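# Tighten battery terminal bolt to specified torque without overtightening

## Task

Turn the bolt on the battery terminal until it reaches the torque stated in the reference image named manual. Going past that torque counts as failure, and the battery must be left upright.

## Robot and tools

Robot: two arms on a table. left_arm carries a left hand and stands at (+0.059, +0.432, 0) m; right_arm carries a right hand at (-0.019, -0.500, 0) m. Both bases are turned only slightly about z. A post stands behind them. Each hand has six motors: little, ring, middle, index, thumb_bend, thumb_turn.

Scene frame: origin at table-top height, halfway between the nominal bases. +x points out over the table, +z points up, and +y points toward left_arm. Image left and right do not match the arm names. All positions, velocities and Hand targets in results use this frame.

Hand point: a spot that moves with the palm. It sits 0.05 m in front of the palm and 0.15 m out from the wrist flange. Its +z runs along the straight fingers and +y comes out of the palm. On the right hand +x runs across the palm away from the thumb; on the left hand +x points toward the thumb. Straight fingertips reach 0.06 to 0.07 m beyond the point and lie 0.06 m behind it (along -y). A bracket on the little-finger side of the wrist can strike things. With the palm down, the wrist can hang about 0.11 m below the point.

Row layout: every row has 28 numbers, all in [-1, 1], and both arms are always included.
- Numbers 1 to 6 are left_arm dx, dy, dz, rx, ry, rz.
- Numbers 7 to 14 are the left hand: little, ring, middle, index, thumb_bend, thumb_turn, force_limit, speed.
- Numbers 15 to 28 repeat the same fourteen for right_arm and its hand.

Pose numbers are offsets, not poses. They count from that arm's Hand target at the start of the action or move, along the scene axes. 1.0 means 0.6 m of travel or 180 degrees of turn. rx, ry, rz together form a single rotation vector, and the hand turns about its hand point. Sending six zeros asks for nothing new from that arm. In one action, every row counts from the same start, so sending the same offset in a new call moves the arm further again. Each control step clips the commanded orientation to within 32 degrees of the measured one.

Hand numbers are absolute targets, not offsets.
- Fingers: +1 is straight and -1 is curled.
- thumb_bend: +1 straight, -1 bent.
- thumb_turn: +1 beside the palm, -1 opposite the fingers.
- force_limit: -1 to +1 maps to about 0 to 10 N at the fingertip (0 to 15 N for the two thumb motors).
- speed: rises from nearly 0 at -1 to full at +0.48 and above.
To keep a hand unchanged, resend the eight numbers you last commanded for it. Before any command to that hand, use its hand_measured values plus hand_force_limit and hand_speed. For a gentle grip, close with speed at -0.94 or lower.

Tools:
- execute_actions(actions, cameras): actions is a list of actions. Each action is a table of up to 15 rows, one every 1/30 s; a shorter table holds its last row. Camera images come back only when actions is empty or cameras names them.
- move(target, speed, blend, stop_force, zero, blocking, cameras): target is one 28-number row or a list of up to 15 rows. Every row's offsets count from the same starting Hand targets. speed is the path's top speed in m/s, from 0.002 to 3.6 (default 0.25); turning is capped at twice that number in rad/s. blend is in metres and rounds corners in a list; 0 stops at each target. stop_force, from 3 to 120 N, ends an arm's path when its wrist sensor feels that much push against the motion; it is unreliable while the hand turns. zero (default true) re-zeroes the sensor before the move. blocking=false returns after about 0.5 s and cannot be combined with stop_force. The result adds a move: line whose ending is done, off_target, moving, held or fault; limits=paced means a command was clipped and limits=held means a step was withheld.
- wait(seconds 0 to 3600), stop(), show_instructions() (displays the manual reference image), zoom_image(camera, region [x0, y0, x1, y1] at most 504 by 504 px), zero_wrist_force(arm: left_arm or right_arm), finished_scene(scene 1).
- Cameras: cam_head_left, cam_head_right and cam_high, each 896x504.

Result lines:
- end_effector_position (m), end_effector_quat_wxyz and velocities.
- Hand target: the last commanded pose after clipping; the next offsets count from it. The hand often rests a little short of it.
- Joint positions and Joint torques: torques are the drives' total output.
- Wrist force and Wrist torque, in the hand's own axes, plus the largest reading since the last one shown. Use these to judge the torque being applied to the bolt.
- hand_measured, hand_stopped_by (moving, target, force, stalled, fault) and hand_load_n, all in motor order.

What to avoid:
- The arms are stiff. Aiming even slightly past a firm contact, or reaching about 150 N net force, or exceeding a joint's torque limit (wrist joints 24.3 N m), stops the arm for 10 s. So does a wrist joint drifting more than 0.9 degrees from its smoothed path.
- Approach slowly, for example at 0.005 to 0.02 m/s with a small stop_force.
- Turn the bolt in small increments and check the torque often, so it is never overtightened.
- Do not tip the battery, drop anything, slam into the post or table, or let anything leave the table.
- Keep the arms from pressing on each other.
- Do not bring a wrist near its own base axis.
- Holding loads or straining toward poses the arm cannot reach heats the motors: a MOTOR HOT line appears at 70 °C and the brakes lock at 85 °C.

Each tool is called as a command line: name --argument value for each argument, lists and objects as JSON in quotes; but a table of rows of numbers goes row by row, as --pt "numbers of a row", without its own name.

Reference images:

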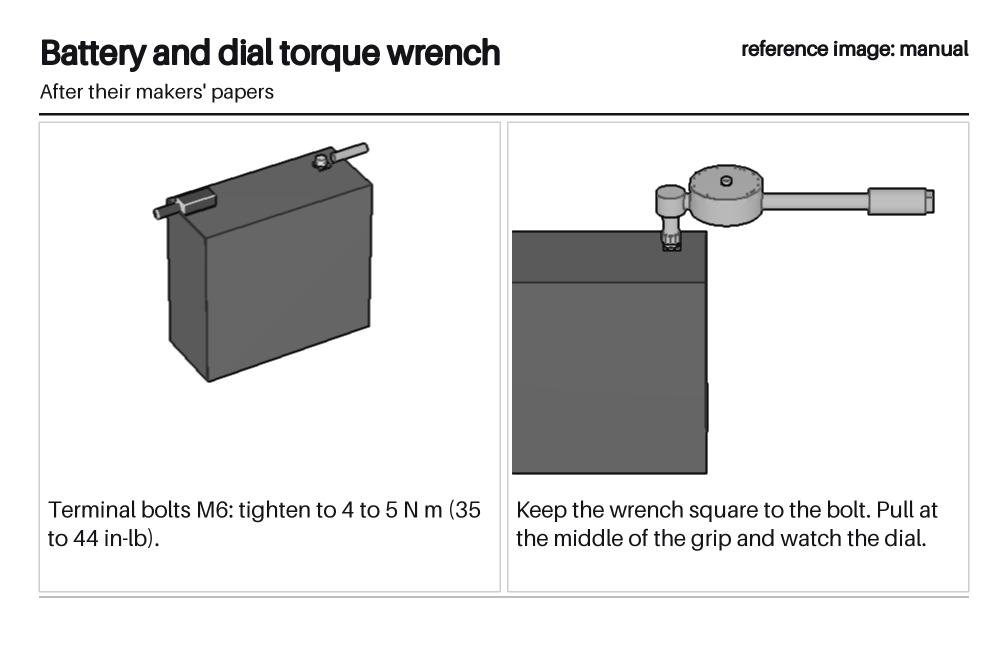

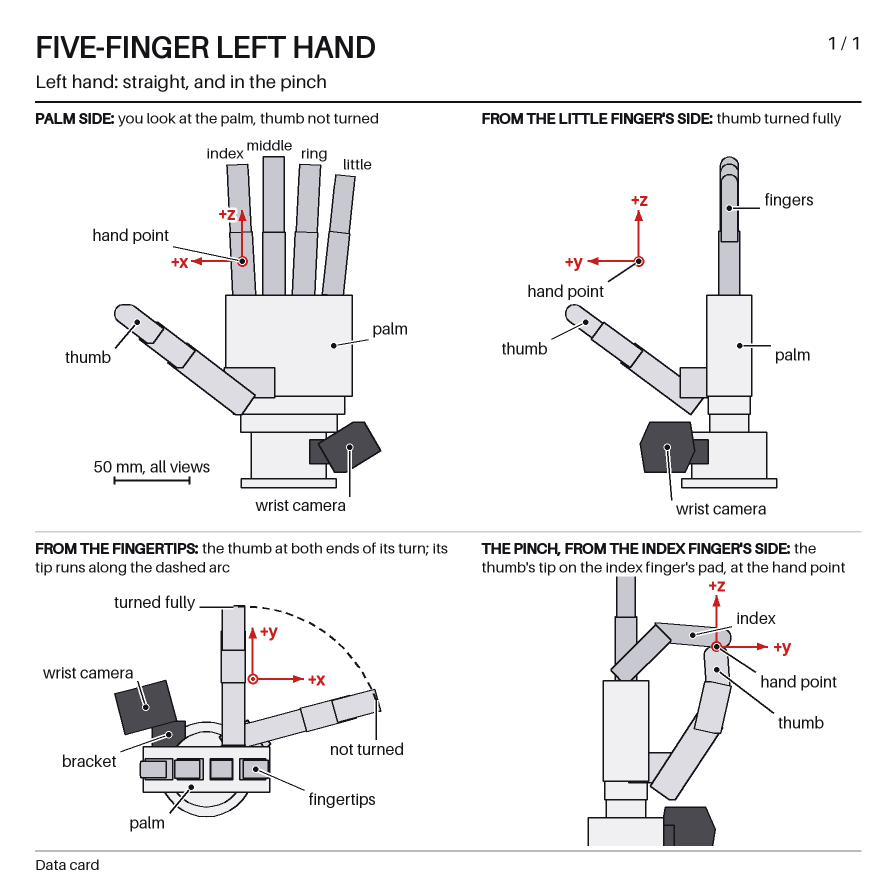

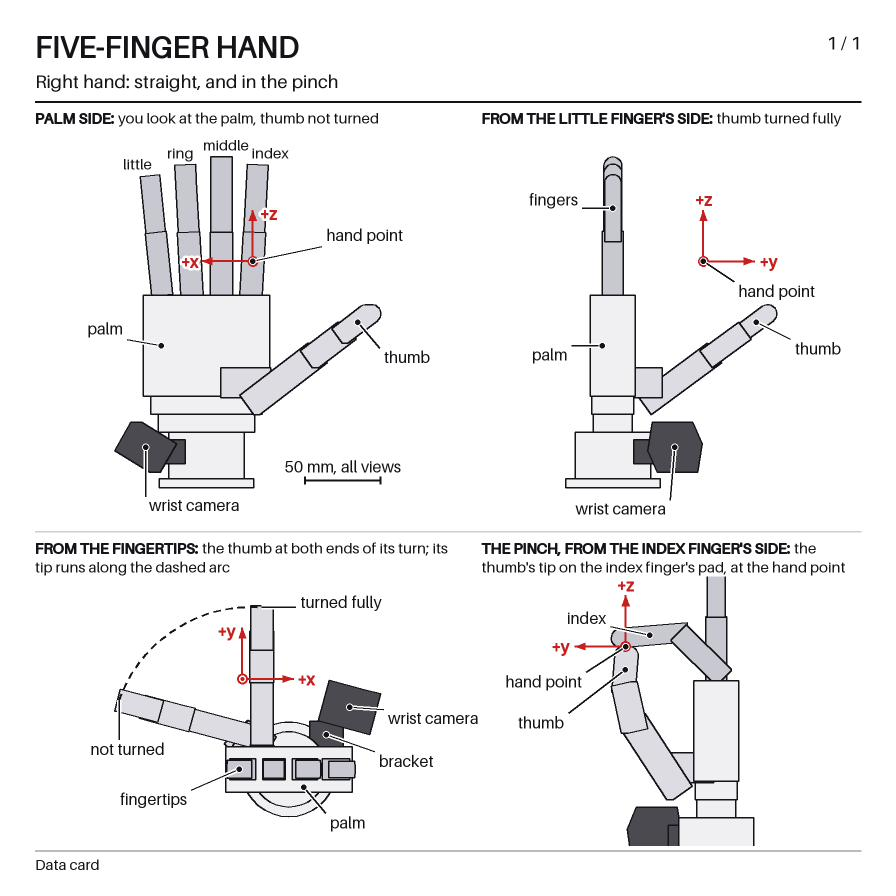

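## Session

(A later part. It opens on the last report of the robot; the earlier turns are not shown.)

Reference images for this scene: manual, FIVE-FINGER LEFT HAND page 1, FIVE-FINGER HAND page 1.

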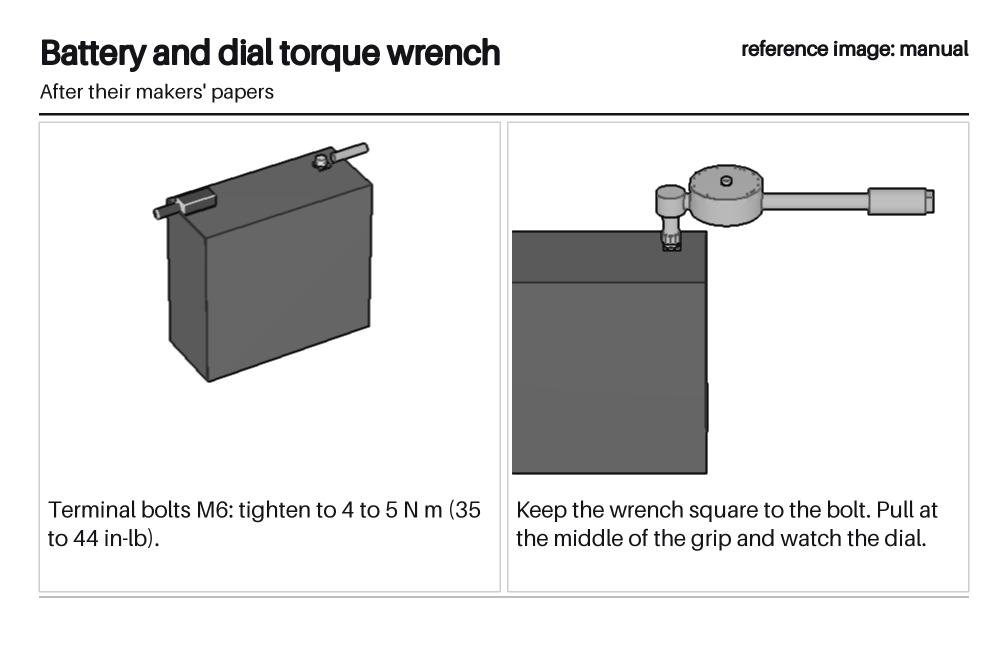

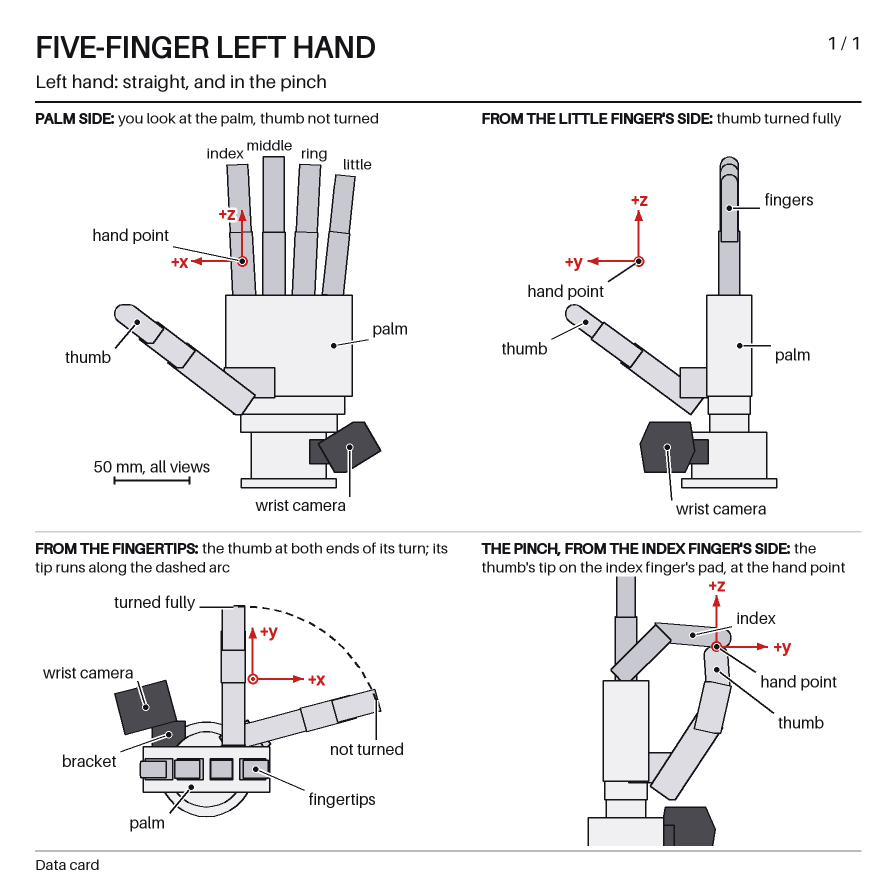

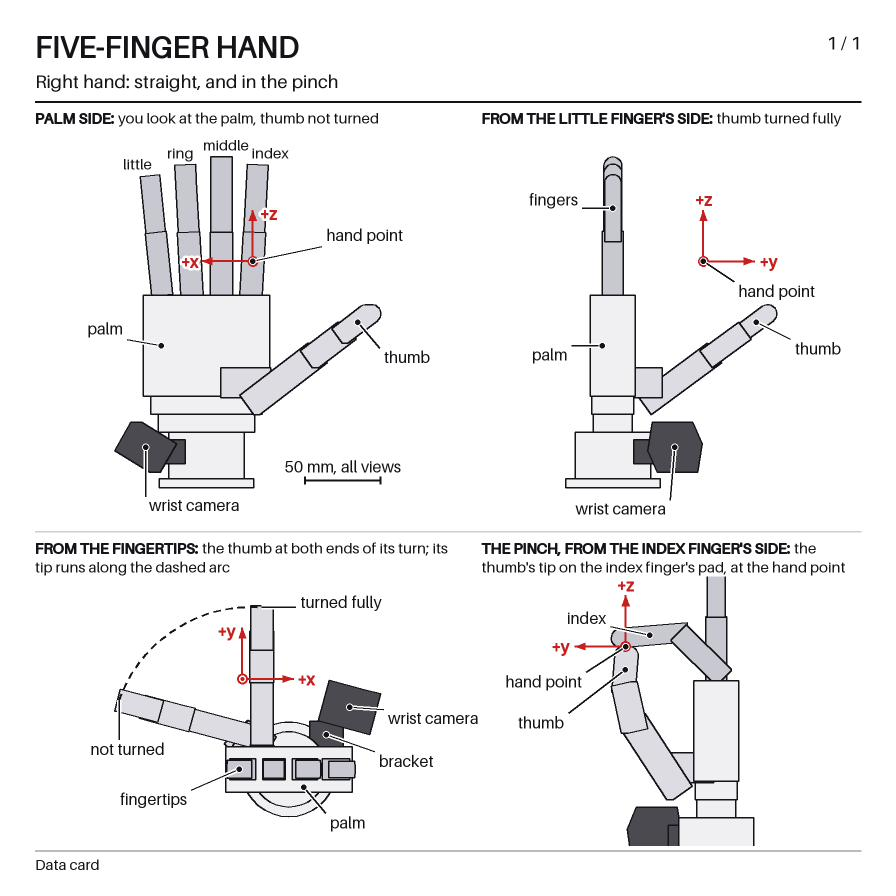

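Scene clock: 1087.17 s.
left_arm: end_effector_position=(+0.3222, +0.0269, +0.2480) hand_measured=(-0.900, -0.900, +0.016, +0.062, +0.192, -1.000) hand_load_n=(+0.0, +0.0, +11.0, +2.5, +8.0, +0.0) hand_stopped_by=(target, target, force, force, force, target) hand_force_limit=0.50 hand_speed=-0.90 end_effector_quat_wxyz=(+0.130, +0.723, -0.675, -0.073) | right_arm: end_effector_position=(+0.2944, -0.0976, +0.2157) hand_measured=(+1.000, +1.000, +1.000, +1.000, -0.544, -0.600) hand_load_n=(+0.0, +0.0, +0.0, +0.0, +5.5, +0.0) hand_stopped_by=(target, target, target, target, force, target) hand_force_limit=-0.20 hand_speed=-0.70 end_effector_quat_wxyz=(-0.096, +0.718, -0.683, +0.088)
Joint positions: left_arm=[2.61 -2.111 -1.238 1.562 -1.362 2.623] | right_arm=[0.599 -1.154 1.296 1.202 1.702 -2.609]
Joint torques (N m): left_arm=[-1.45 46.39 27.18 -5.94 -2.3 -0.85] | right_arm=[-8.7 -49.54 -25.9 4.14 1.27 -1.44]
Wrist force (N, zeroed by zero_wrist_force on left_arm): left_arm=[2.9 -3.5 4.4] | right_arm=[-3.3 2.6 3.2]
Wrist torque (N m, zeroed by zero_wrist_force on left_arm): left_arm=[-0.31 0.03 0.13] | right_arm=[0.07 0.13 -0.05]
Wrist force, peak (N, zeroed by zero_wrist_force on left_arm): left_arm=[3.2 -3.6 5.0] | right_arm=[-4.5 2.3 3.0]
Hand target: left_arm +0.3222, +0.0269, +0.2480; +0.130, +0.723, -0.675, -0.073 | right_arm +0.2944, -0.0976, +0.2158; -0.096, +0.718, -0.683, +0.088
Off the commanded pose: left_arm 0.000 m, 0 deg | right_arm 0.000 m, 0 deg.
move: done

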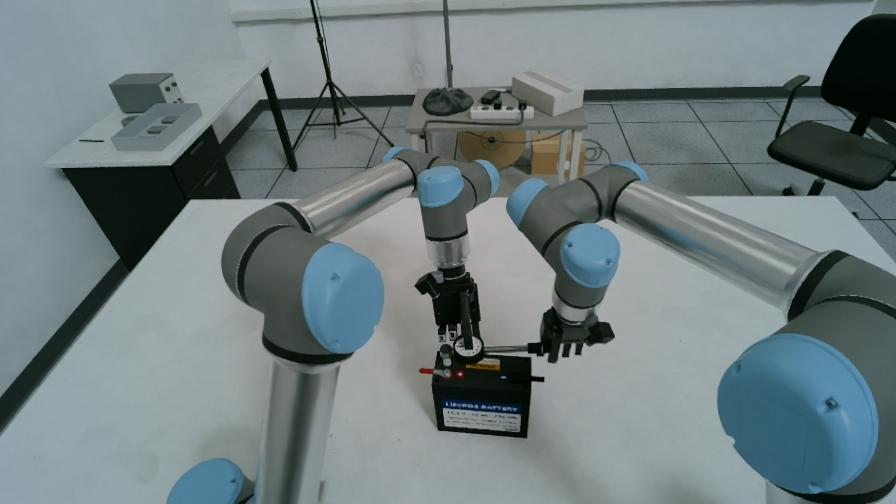

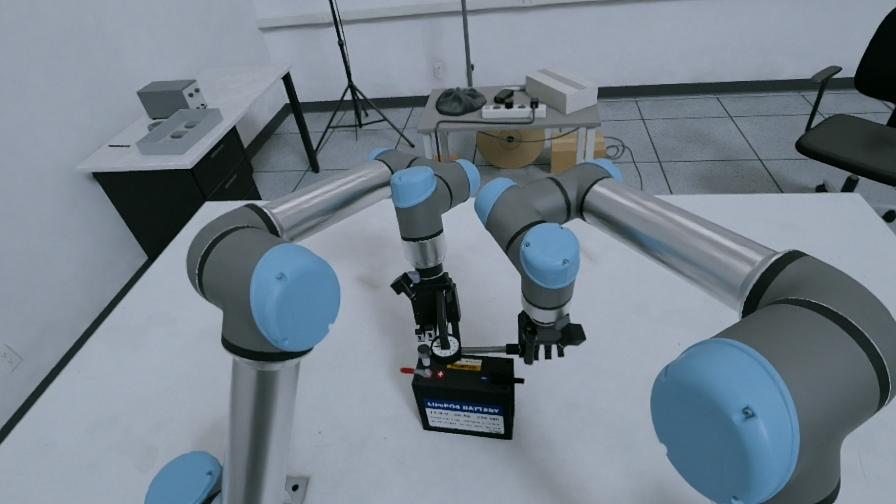

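move --pt "0.0008 0.0032 0 0 0 0 -0.9 -0.9 -0.5 -0.5 -0.1 -1 0.5 -0.9 0.0008 0.0032 0 0 0 0 1 1 1 1 -0.75 -0.6 -0.2 -0.7" --pt "0.0008 0.0032 -0.03 0 0 0 -0.9 -0.9 -0.5 -0.5 -0.1 -1 0.5 -0.9 0.0008 0.0032 -0.03 0 0 0 1 1 1 1 -0.75 -0.6 -0.2 -0.7" --speed 0.03 --cameras '["cam_head_left","cam_head_right"]'

zoom_image --camera "cam_head_left" --region '[434, 346, 462, 380]'

zoom_image --camera "cam_head_right" --region '[414, 346, 442, 380]'

Scene clock: 1090.47 s.
left_arm: end_effector_position=(+0.3227, +0.0289, +0.2301) hand_measured=(-0.900, -0.900, +0.016, +0.062, +0.192, -1.000) hand_load_n=(+0.0, +0.0, +11.0, +2.5, +8.0, +0.0) hand_stopped_by=(target, target, force, force, force, target) hand_force_limit=0.50 hand_speed=-0.90 end_effector_quat_wxyz=(+0.130, +0.723, -0.675, -0.073) | right_arm: end_effector_position=(+0.2949, -0.0957, +0.1979) hand_measured=(+1.000, +1.000, +1.000, +1.000, -0.544, -0.600) hand_load_n=(+0.0, +0.0, +0.0, +0.0, +5.0, -0.5) hand_stopped_by=(target, target, target, target, force, target) hand_force_limit=-0.20 hand_speed=-0.70 end_effector_quat_wxyz=(-0.096, +0.718, -0.683, +0.088)
Joint positions: left_arm=[2.614 -2.119 -1.272 1.603 -1.363 2.627] | right_arm=[0.602 -1.142 1.325 1.162 1.703 -2.607]
Joint torques (N m): left_arm=[11.4 29.61 10.73 -1.03 -1.63 1.54] | right_arm=[7.29 -27.66 -11.5 -0.64 1.98 1.37]
Wrist force (N, zeroed by zero_wrist_force on left_arm): left_arm=[2.3 -3.4 4.1] | right_arm=[-3.1 2.5 2.9]
Wrist torque (N m, zeroed by zero_wrist_force on left_arm): left_arm=[-0.26 0.07 -0.04] | right_arm=[0.07 0.13 -0.15]
Wrist force, peak (N, zeroed by zero_wrist_force on left_arm): left_arm=[2.5 -3.7 4.6] | right_arm=[-3.7 2.7 3.3]
Hand target: left_arm +0.3227, +0.0289, +0.2300; +0.130, +0.723, -0.675, -0.073 | right_arm +0.2949, -0.0957, +0.1978; -0.096, +0.718, -0.683, +0.088
Off the commanded pose: left_arm 0.000 m, 0 deg | right_arm 0.000 m, 0 deg.
move: done

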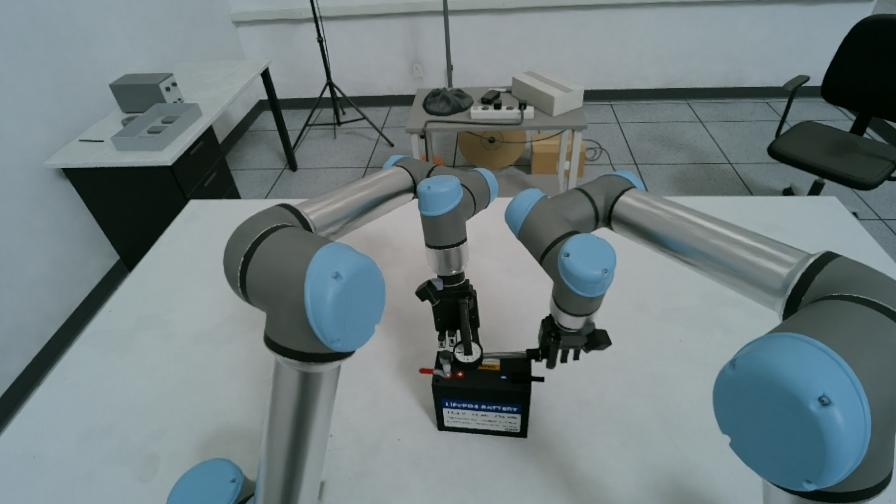

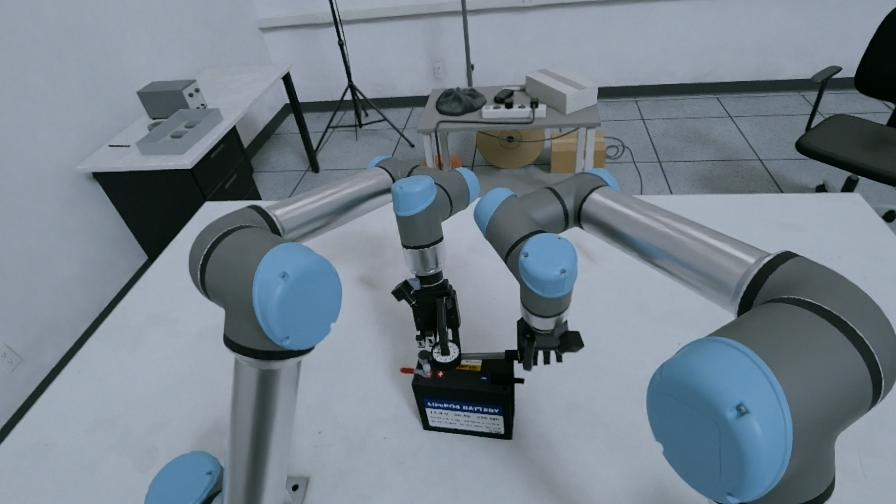

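Scaled by 14.824 from the camera's image (finer frame: 1280x720).

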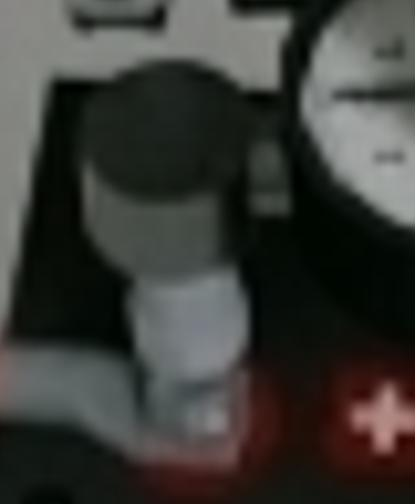

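Scaled by 14.824 from the camera's image (finer frame: 1280x720).

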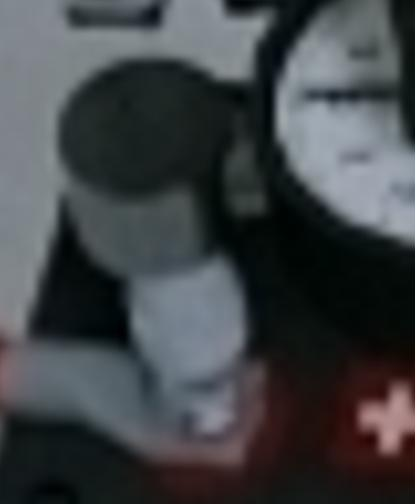

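move --target '[0,0,-0.0083,0,0,0,-0.9,-0.9,-0.5,-0.5,-0.1,-1,0.5,-0.9,0,0,-0.0083,0,0,0,1,1,1,1,-0.75,-0.6,-0.2,-0.7]' --speed 0.02

move --target '[0,0,-0.0117,0,0,0,-0.9,-0.9,-0.5,-0.5,-0.1,-1,0.5,-0.9,0,0,-0.0117,0,0,0,1,1,1,1,-0.75,-0.6,-0.2,-0.7]' --speed 0.004 --stop_force 4

Scene clock: 1091.43 s.
left_arm: end_effector_position=(+0.3227, +0.0289, +0.2252) hand_measured=(-0.900, -0.900, +0.016, +0.062, +0.192, -1.000) hand_load_n=(+0.0, -0.5, +11.0, +2.0, +8.0, +0.0) hand_stopped_by=(target, target, force, force, force, target) hand_force_limit=0.50 hand_speed=-0.90 end_effector_quat_wxyz=(+0.130, +0.723, -0.675, -0.073) | right_arm: end_effector_position=(+0.2949, -0.0957, +0.1930) hand_measured=(+1.000, +1.000, +1.000, +1.000, -0.544, -0.600) hand_load_n=(+0.0, +0.0, +0.0, +0.0, +5.5, +0.0) hand_stopped_by=(target, target, target, target, force, target) hand_force_limit=-0.20 hand_speed=-0.70 end_effector_quat_wxyz=(-0.096, +0.718, -0.683, +0.088)
Joint positions: left_arm=[2.614 -2.122 -1.281 1.615 -1.363 2.627] | right_arm=[0.602 -1.14 1.335 1.15 1.703 -2.607]
Joint torques (N m): left_arm=[11.14 29.93 10.14 -1.1 0.95 0.94] | right_arm=[5.12 -28.22 -12.08 -0.63 0.12 0.73]
Wrist force (N, zeroed by zero_wrist_force on left_arm): left_arm=[2.2 -3.5 3.9] | right_arm=[-3.3 2.4 2.9]
Wrist torque (N m, zeroed by zero_wrist_force on left_arm): left_arm=[-0.29 0.08 -0.03] | right_arm=[0.05 0.14 -0.15]
Wrist force, peak (N, zeroed by zero_wrist_force on left_arm): left_arm=[2.3 -3.6 4.5] | right_arm=[-3.5 2.7 3.2]
Hand target: left_arm +0.3227, +0.0289, +0.2250; +0.130, +0.723, -0.675, -0.073 | right_arm +0.2949, -0.0957, +0.1928; -0.096, +0.718, -0.683, +0.088
Off the commanded pose: left_arm 0.000 m, 0 deg | right_arm 0.000 m, 0 deg.
move: done

Scene clock: 1094.00 s.
left_arm: end_effector_position=(+0.3227, +0.0289, +0.2215) hand_measured=(-0.900, -0.900, +0.016, +0.062, +0.192, -1.000) hand_load_n=(+0.0, +0.0, +10.5, +5.0, +8.5, +0.0) hand_stopped_by=(target, target, force, force, force, target) hand_force_limit=0.50 hand_speed=-0.90 end_effector_quat_wxyz=(+0.130, +0.723, -0.675, -0.073) | right_arm: end_effector_position=(+0.2949, -0.0957, +0.1858) hand_measured=(+1.000, +1.000, +1.000, +1.000, -0.544, -0.600) hand_load_n=(+0.0, +0.0, +0.0, +0.0, +5.5, -0.5) hand_stopped_by=(target, target, target, target, force, target) hand_force_limit=-0.20 hand_speed=-0.70 end_effector_quat_wxyz=(-0.096, +0.718, -0.683, +0.088)
Joint positions: left_arm=[2.614 -2.124 -1.287 1.623 -1.363 2.627] | right_arm=[0.602 -1.137 1.348 1.133 1.703 -2.607]
Joint torques (N m): left_arm=[10.98 46.18 27.44 -5.94 2.92 0.2] | right_arm=[-3.65 -25.93 -10.78 -0.92 -0.69 -0.38]
Wrist force (N, zeroed by zero_wrist_force on left_arm): left_arm=[-0.2 -3.3 4.5] | right_arm=[-1.2 1.9 2.3]
Wrist torque (N m, zeroed by zero_wrist_force on left_arm): left_arm=[-0.32 0.11 -0.10] | right_arm=[0.07 0.05 -0.02]
Wrist force, peak (N, zeroed by zero_wrist_force on left_arm): left_arm=[-0.5 -3.8 5.2] | right_arm=[-3.5 2.4 4.2]
Hand target: left_arm +0.3227, +0.0289, +0.2215; +0.130, +0.723, -0.675, -0.073 (not the last commanded pose) | right_arm +0.2949, -0.0957, +0.1858; -0.096, +0.718, -0.683, +0.088
Off the commanded pose: left_arm 0.003 m, 0 deg | right_arm 0.000 m, 0 deg.
move: contact (left_arm)

move --pt "0 0 -0.0013 0 0 0 -0.9 -0.9 -0.5 -0.5 -0.1 -1 0.5 -0.9 0 0 0.0045 0 0 0 1 1 1 1 -0.75 -0.6 -0.2 -0.7" --pt "-0.00228 -0.0002 -0.0013 0 0 -0.00833 -0.9 -0.9 -0.5 -0.5 -0.1 -1 0.5 -0.9 -0.00748 0.00137 0.0045 0 0 -0.00833 1 1 1 1 -0.75 -0.6 -0.2 -0.7" --speed 0.01

move --target '[-0.00228,-0.0001,0,0,0,-0.00833,-0.9,-0.9,-0.5,-0.5,-0.1,-1,0.5,-0.9,-0.00748,0.0015,0,0,0,-0.00833,1,1,1,1,-0.75,-0.6,-0.2,-0.7]' --speed 0.01

Scene clock: 1096.63 s.
left_arm: end_effector_position=(+0.3213, +0.0287, +0.2207) hand_measured=(-0.900, -0.900, +0.016, +0.062, +0.192, -1.000) hand_load_n=(+0.0, +0.5, +8.5, +1.0, +9.5, +0.0) hand_stopped_by=(target, target, force, force, force, target) hand_force_limit=0.50 hand_speed=-0.90 end_effector_quat_wxyz=(+0.129, +0.714, -0.684, -0.075) | right_arm: end_effector_position=(+0.2905, -0.0949, +0.1885) hand_measured=(+1.000, +1.000, +1.000, +1.000, -0.544, -0.600) hand_load_n=(+0.0, +0.0, +0.0, +0.0, +5.5, -0.5) hand_stopped_by=(target, target, target, target, force, target) hand_force_limit=-0.20 hand_speed=-0.70 end_effector_quat_wxyz=(-0.094, +0.709, -0.693, +0.090)
Joint positions: left_arm=[2.608 -2.13 -1.28 1.618 -1.367 2.647] | right_arm=[0.61 -1.144 1.353 1.14 1.711 -2.573]
Joint torques (N m): left_arm=[-7.58 27.73 27.66 -3.51 -2.28 1.4] | right_arm=[9.44 -51.83 -12.7 4.29 2.13 1.46]
Wrist force (N, zeroed by zero_wrist_force on left_arm): left_arm=[-3.3 4.2 -1.7] | right_arm=[-1.5 1.5 5.2]
Wrist torque (N m, zeroed by zero_wrist_force on left_arm): left_arm=[-0.02 0.05 -0.19] | right_arm=[-0.14 0.03 -0.08]
Wrist force, peak (N, zeroed by zero_wrist_force on left_arm): left_arm=[-0.3 -3.9 5.4] | right_arm=[-4.4 2.6 5.4]
Hand target: left_arm +0.3213, +0.0287, +0.2207; +0.129, +0.714, -0.684, -0.075 | right_arm +0.2904, -0.0949, +0.1885; -0.094, +0.709, -0.693, +0.090
Off the commanded pose: left_arm 0.000 m, 0 deg | right_arm 0.000 m, 0 deg.
move: done

Scene clock: 1098.27 s.
left_arm: end_effector_position=(+0.3199, +0.0287, +0.2207) hand_measured=(-0.900, -0.900, +0.016, +0.062, +0.192, -1.000) hand_load_n=(+0.0, +0.0, +8.5, +1.0, +9.5, +0.0) hand_stopped_by=(target, target, force, force, force, target) hand_force_limit=0.50 hand_speed=-0.90 end_effector_quat_wxyz=(+0.128, +0.705, -0.693, -0.077) | right_arm: end_effector_position=(+0.2860, -0.0940, +0.1885) hand_measured=(+1.000, +1.000, +1.000, +1.000, -0.544, -0.600) hand_load_n=(+0.0, +0.0, +0.0, +0.0, +5.0, -0.5) hand_stopped_by=(target, target, target, target, force, target) hand_force_limit=-0.20 hand_speed=-0.70 end_effector_quat_wxyz=(-0.093, +0.700, -0.702, +0.091)
Joint positions: left_arm=[2.602 -2.136 -1.272 1.612 -1.372 2.667] | right_arm=[0.618 -1.149 1.363 1.141 1.718 -2.539]
Joint torques (N m): left_arm=[-8.44 28.18 28.16 -3.53 -1.95 1.27] | right_arm=[9.91 -50.47 -10.93 4.09 1.9 1.5]
Wrist force (N, zeroed by zero_wrist_force on left_arm): left_arm=[-3.9 4.0 -0.2] | right_arm=[-0.7 1.6 5.1]
Wrist torque (N m, zeroed by zero_wrist_force on left_arm): left_arm=[-0.04 0.02 -0.18] | right_arm=[-0.09 0.02 -0.03]
Wrist force, peak (N, zeroed by zero_wrist_force on left_arm): left_arm=[-4.0 4.1 -1.3] | right_arm=[-1.3 1.7 5.8]
Hand target: left_arm +0.3199, +0.0287, +0.2207; +0.128, +0.705, -0.693, -0.077 | right_arm +0.2859, -0.0940, +0.1885; -0.093, +0.700, -0.702, +0.091
Off the commanded pose: left_arm 0.000 m, 0 deg | right_arm 0.000 m, 0 deg.
move: done

move --target '[-0.00228,-0.0001,0,0,0,-0.00833,-0.9,-0.9,-0.5,-0.5,-0.1,-1,0.5,-0.9,-0.00746,0.0017,0,0,0,-0.00833,1,1,1,1,-0.75,-0.6,-0.2,-0.7]' --speed 0.01

move --target '[-0.00228,0,0,0,0,-0.00833,-0.9,-0.9,-0.5,-0.5,-0.1,-1,0.5,-0.9,-0.00742,0.0019,0,0,0,-0.00833,1,1,1,1,-0.75,-0.6,-0.2,-0.7]' --speed 0.01

Scene clock: 1100.17 s.
left_arm: end_effector_position=(+0.3186, +0.0286, +0.2207) hand_measured=(-0.900, -0.900, +0.016, +0.062, +0.192, -1.000) hand_load_n=(+0.0, +0.0, +9.0, +1.5, +9.5, +0.0) hand_stopped_by=(target, target, force, force, force, target) hand_force_limit=0.50 hand_speed=-0.90 end_effector_quat_wxyz=(+0.127, +0.696, -0.702, -0.078) | right_arm: end_effector_position=(+0.2815, -0.0929, +0.1885) hand_measured=(+1.000, +1.000, +1.000, +1.000, -0.544, -0.600) hand_load_n=(+0.0, +0.0, +0.0, +0.0, +5.5, -0.5) hand_stopped_by=(target, target, target, target, force, target) hand_force_limit=-0.20 hand_speed=-0.70 end_effector_quat_wxyz=(-0.092, +0.691, -0.711, +0.092)
Joint positions: left_arm=[2.596 -2.142 -1.264 1.606 -1.376 2.687] | right_arm=[0.627 -1.155 1.371 1.143 1.726 -2.504]
Joint torques (N m): left_arm=[-8.5 28.64 28.64 -3.59 -1.58 1.13] | right_arm=[8.42 -49.81 -13.23 4.16 1.61 1.39]
Wrist force (N, zeroed by zero_wrist_force on left_arm): left_arm=[-5.4 3.5 -0.2] | right_arm=[0.8 1.1 4.5]
Wrist torque (N m, zeroed by zero_wrist_force on left_arm): left_arm=[-0.11 0.06 -0.17] | right_arm=[-0.14 -0.08 0.03]
Wrist force, peak (N, zeroed by zero_wrist_force on left_arm): left_arm=[-5.6 3.7 0.1] | right_arm=[-0.1 1.4 5.6]
Hand target: left_arm +0.3186, +0.0286, +0.2207; +0.127, +0.696, -0.703, -0.078 | right_arm +0.2815, -0.0929, +0.1885; -0.092, +0.691, -0.711, +0.092
Off the commanded pose: left_arm 0.000 m, 0 deg | right_arm 0.000 m, 0 deg.
move: done

Scene clock: 1101.80 s.
left_arm: end_effector_position=(+0.3172, +0.0286, +0.2207) hand_measured=(-0.900, -0.900, +0.016, +0.062, +0.192, -1.000) hand_load_n=(+0.0, -0.5, +8.5, +1.5, +9.5, +0.0) hand_stopped_by=(target, target, force, force, force, target) hand_force_limit=0.50 hand_speed=-0.90 end_effector_quat_wxyz=(-0.126, -0.687, +0.712, +0.080) | right_arm: end_effector_position=(+0.2770, -0.0918, +0.1885) hand_measured=(+1.000, +1.000, +1.000, +1.000, -0.544, -0.600) hand_load_n=(+0.0, +0.0, +0.0, +0.0, +5.5, -1.0) hand_stopped_by=(target, target, target, target, force, target) hand_force_limit=-0.20 hand_speed=-0.70 end_effector_quat_wxyz=(-0.091, +0.682, -0.720, +0.093)
Joint positions: left_arm=[2.59 -2.147 -1.257 1.6 -1.381 2.707] | right_arm=[0.636 -1.159 1.38 1.145 1.733 -2.469]
Joint torques (N m): left_arm=[-9.06 28.73 28.78 -3.68 -1.25 0.94] | right_arm=[9.11 -48.8 -11.63 4.16 1.61 1.12]
Wrist force (N, zeroed by zero_wrist_force on left_arm): left_arm=[-6.2 3.6 0.2] | right_arm=[1.1 0.9 4.7]
Wrist torque (N m, zeroed by zero_wrist_force on left_arm): left_arm=[-0.06 0.07 -0.18] | right_arm=[-0.14 -0.07 0.04]
Wrist force, peak (N, zeroed by zero_wrist_force on left_arm): left_arm=[-6.3 3.6 0.6] | right_arm=[1.1 1.1 5.4]
Hand target: left_arm +0.3172, +0.0286, +0.2207; +0.126, +0.687, -0.712, -0.080 | right_arm +0.2770, -0.0918, +0.1885; -0.091, +0.682, -0.720, +0.093
Off the commanded pose: left_arm 0.000 m, 0 deg | right_arm 0.000 m, 0 deg.
move: done

move --pt "0 0 0.0025 0 0 0 -0.9 -0.9 -0.5 -0.5 -0.1 -1 0.5 -0.9 0 0 0.0025 0 0 0 1 1 1 1 -0.75 -0.6 -0.2 -0.7" --pt "0.0091 0.0001 0.0025 0 0 0.0333 -0.9 -0.9 -0.5 -0.5 -0.1 -1 0.5 -0.9 0.03 -0.0064 0.0025 0 0 0.0333 1 1 1 1 -0.75 -0.6 -0.2 -0.7" --speed 0.02 --cameras '["cam_head_left","cam_head_right"]'

zoom_image --camera "cam_head_left" --region '[434, 346, 462, 380]'

zoom_image --camera "cam_head_right" --region '[414, 346, 442, 380]'

Scene clock: 1105.47 s.
left_arm: end_effector_position=(+0.3226, +0.0287, +0.2222) hand_measured=(-0.900, -0.900, +0.016, +0.062, +0.192, -1.000) hand_load_n=(+0.0, -0.5, +10.5, +2.5, +8.5, +0.0) hand_stopped_by=(target, target, force, force, force, target) hand_force_limit=0.50 hand_speed=-0.90 end_effector_quat_wxyz=(+0.130, +0.723, -0.675, -0.073) | right_arm: end_effector_position=(+0.2950, -0.0956, +0.1900) hand_measured=(+1.000, +1.000, +1.000, +1.000, -0.544, -0.600) hand_load_n=(+0.0, +0.0, +0.0, +0.0, +5.0, -0.5) hand_stopped_by=(target, target, target, target, force, target) hand_force_limit=-0.20 hand_speed=-0.70 end_effector_quat_wxyz=(-0.096, +0.718, -0.684, +0.088)
Joint positions: left_arm=[2.614 -2.124 -1.285 1.621 -1.363 2.627] | right_arm=[0.602 -1.138 1.34 1.143 1.703 -2.606]
Joint torques (N m): left_arm=[10.87 46.25 11.18 -0.52 4.08 -1.5] | right_arm=[-7.92 -26.58 -25.12 -0.45 -1.69 -1.54]
Wrist force (N, zeroed by zero_wrist_force on left_arm): left_arm=[0.7 -3.3 4.7] | right_arm=[-1.4 1.7 3.1]
Wrist torque (N m, zeroed by zero_wrist_force on left_arm): left_arm=[-0.34 -0.07 0.19] | right_arm=[0.01 0.12 0.06]
Wrist force, peak (N, zeroed by zero_wrist_force on left_arm): left_arm=[-6.3 3.6 0.7] | right_arm=[1.1 1.2 5.2]
Hand target: left_arm +0.3227, +0.0287, +0.2222; +0.130, +0.723, -0.675, -0.073 | right_arm +0.2950, -0.0956, +0.1900; -0.096, +0.718, -0.683, +0.088
Off the commanded pose: left_arm 0.000 m, 0 deg | right_arm 0.000 m, 0 deg.
move: done

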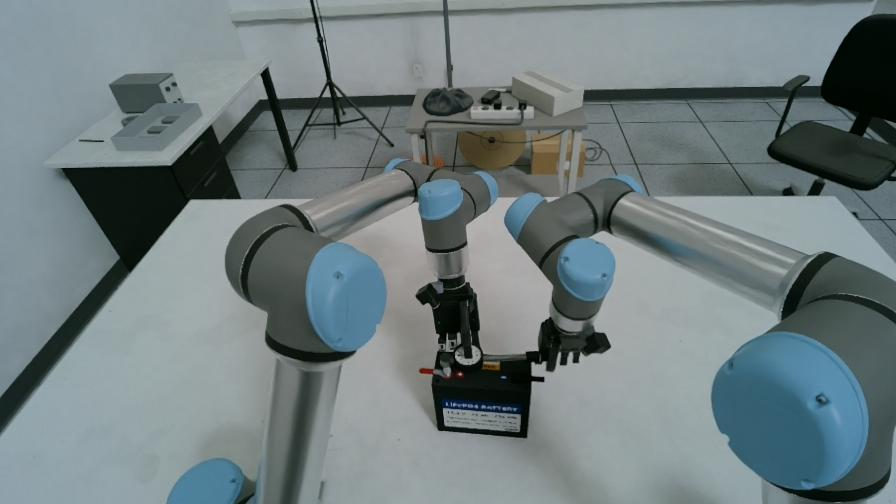

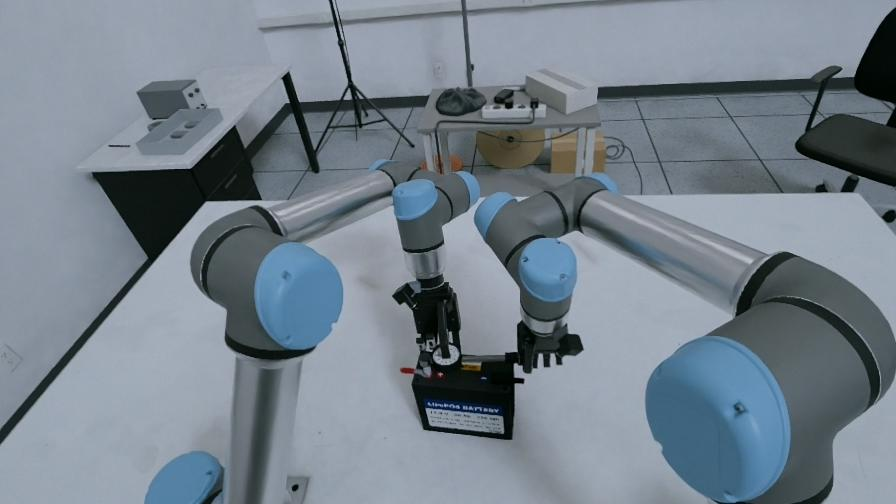

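Scaled by 14.824 from the camera's image (finer frame: 1280x720).

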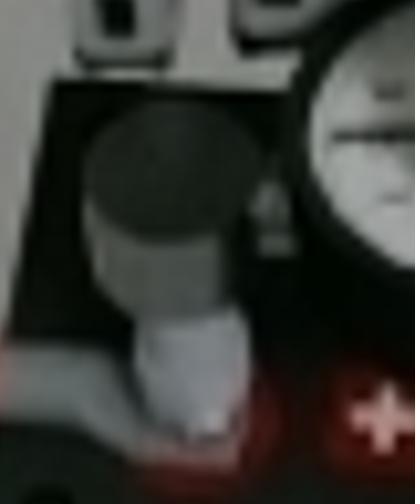

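Scaled by 14.824 from the camera's image (finer frame: 1280x720).

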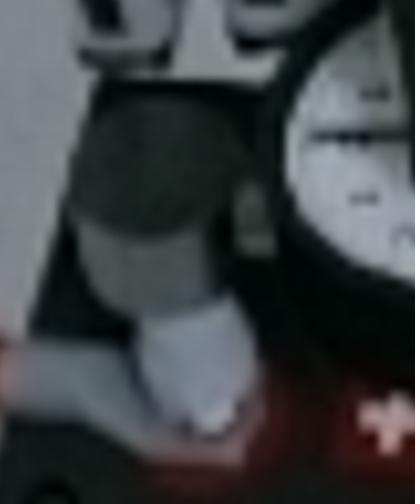

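zoom_image --camera "cam_head_left" --region '[448, 338, 490, 378]'

zoom_image --camera "cam_head_right" --region '[426, 338, 468, 378]'

Scaled by 12.000 from the camera's image (finer frame: 1280x720).

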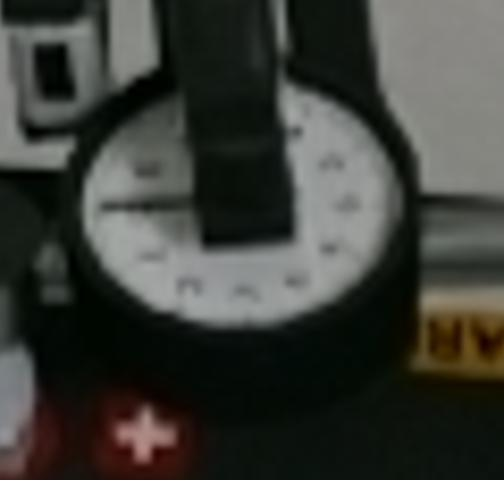

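Scaled by 12.000 from the camera's image (finer frame: 1280x720).

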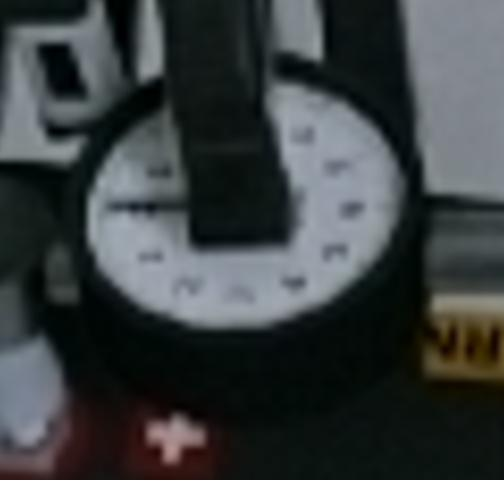

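move --pt "0 0 0.045 0 0 0 -0.9 -0.9 -0.5 -0.5 -0.1 -1 0.5 -0.9 0 0 0.045 0 0 0 1 1 1 1 -0.75 -0.6 -0.2 -0.7" --pt "-0.005 0 0.045 0 -0.0194 0 -0.9 -0.9 -0.5 -0.5 -0.1 -1 0.5 -0.9 -0.005 0 0.0492 0 -0.0194 0 1 1 1 1 -0.75 -0.6 -0.2 -0.7" --speed 0.03 --cameras '["cam_head_left","cam_head_right"]'

zoom_image --camera "cam_head_left" --region '[434, 346, 462, 380]'

zoom_image --camera "cam_head_right" --region '[414, 346, 442, 380]'

zoom_image --camera "cam_head_left" --region '[448, 326, 490, 366]'

zoom_image --camera "cam_head_right" --region '[426, 326, 468, 366]'

Scene clock: 1110.93 s.
left_arm: end_effector_position=(+0.3197, +0.0287, +0.2492) hand_measured=(-0.900, -0.900, +0.016, +0.062, +0.192, -1.000) hand_load_n=(+0.0, -0.5, +11.0, +0.0, +8.0, +0.0) hand_stopped_by=(target, target, force, force, force, target) hand_force_limit=0.50 hand_speed=-0.90 end_effector_quat_wxyz=(+0.110, +0.725, -0.678, -0.051) | right_arm: end_effector_position=(+0.2920, -0.0956, +0.2195) hand_measured=(+1.000, +1.000, +1.000, +1.000, -0.544, -0.600) hand_load_n=(+0.0, +0.0, +0.0, +0.0, +5.5, -0.5) hand_stopped_by=(target, target, target, target, force, target) hand_force_limit=-0.20 hand_speed=-0.70 end_effector_quat_wxyz=(-0.116, +0.715, -0.680, +0.110)
Joint positions: left_arm=[2.598 -2.074 -1.259 1.603 -1.387 2.606] | right_arm=[0.625 -1.184 1.319 1.162 1.743 -2.592]
Joint torques (N m): left_arm=[-9.57 45.06 11.59 -0.08 -1.82 -1.67] | right_arm=[10.68 -47.98 -11.62 -0.97 1.87 1.47]
Wrist force (N, zeroed by zero_wrist_force on left_arm): left_arm=[-0.9 -2.1 3.4] | right_arm=[0.9 2.2 3.3]
Wrist torque (N m, zeroed by zero_wrist_force on left_arm): left_arm=[-0.18 0.07 0.15] | right_arm=[0.02 -0.03 0.06]
Wrist force, peak (N, zeroed by zero_wrist_force on left_arm): left_arm=[0.6 -3.4 4.8] | right_arm=[0.9 2.3 3.8]
Hand target: left_arm +0.3197, +0.0287, +0.2492; +0.109, +0.725, -0.678, -0.051 | right_arm +0.2920, -0.0956, +0.2195; -0.116, +0.715, -0.680, +0.110
Off the commanded pose: left_arm 0.000 m, 0 deg | right_arm 0.000 m, 0 deg.
move: done

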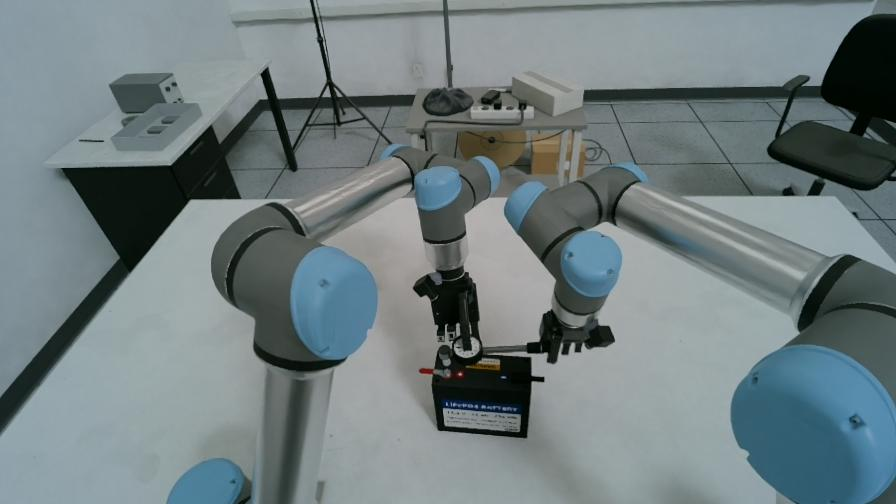

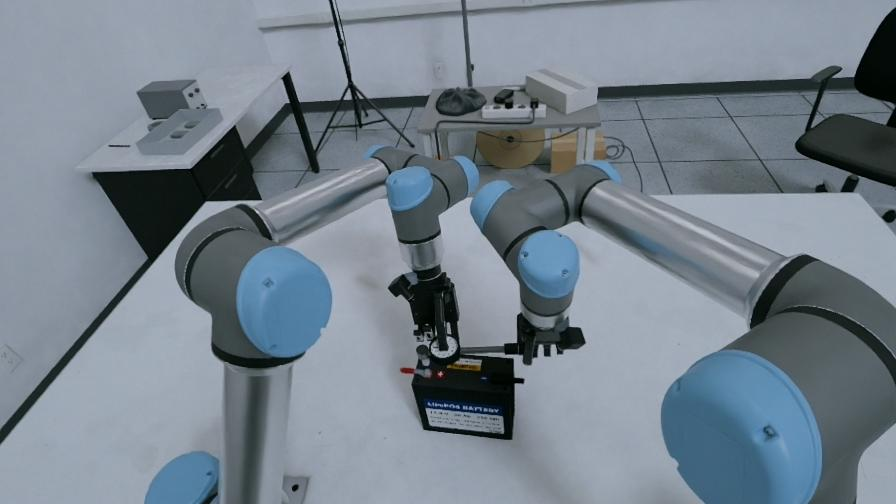

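Scaled by 14.824 from the camera's image (finer frame: 1280x720).

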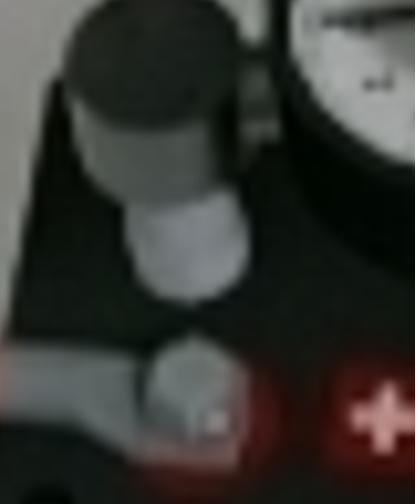

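Scaled by 14.824 from the camera's image (finer frame: 1280x720).

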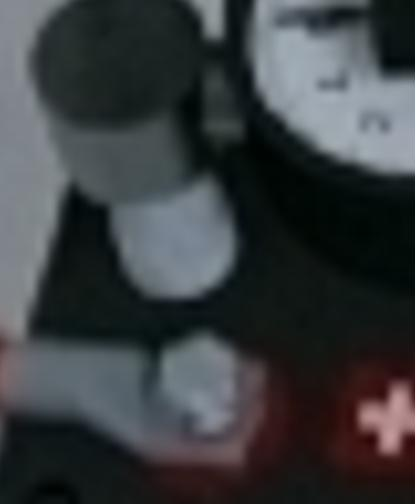

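Scaled by 12.000 from the camera's image (finer frame: 1280x720).

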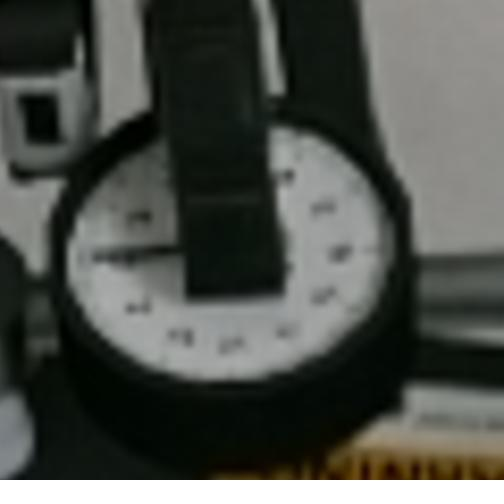

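Scaled by 12.000 from the camera's image (finer frame: 1280x720).

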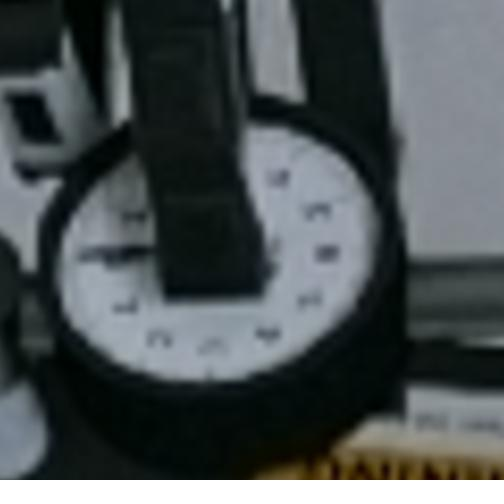

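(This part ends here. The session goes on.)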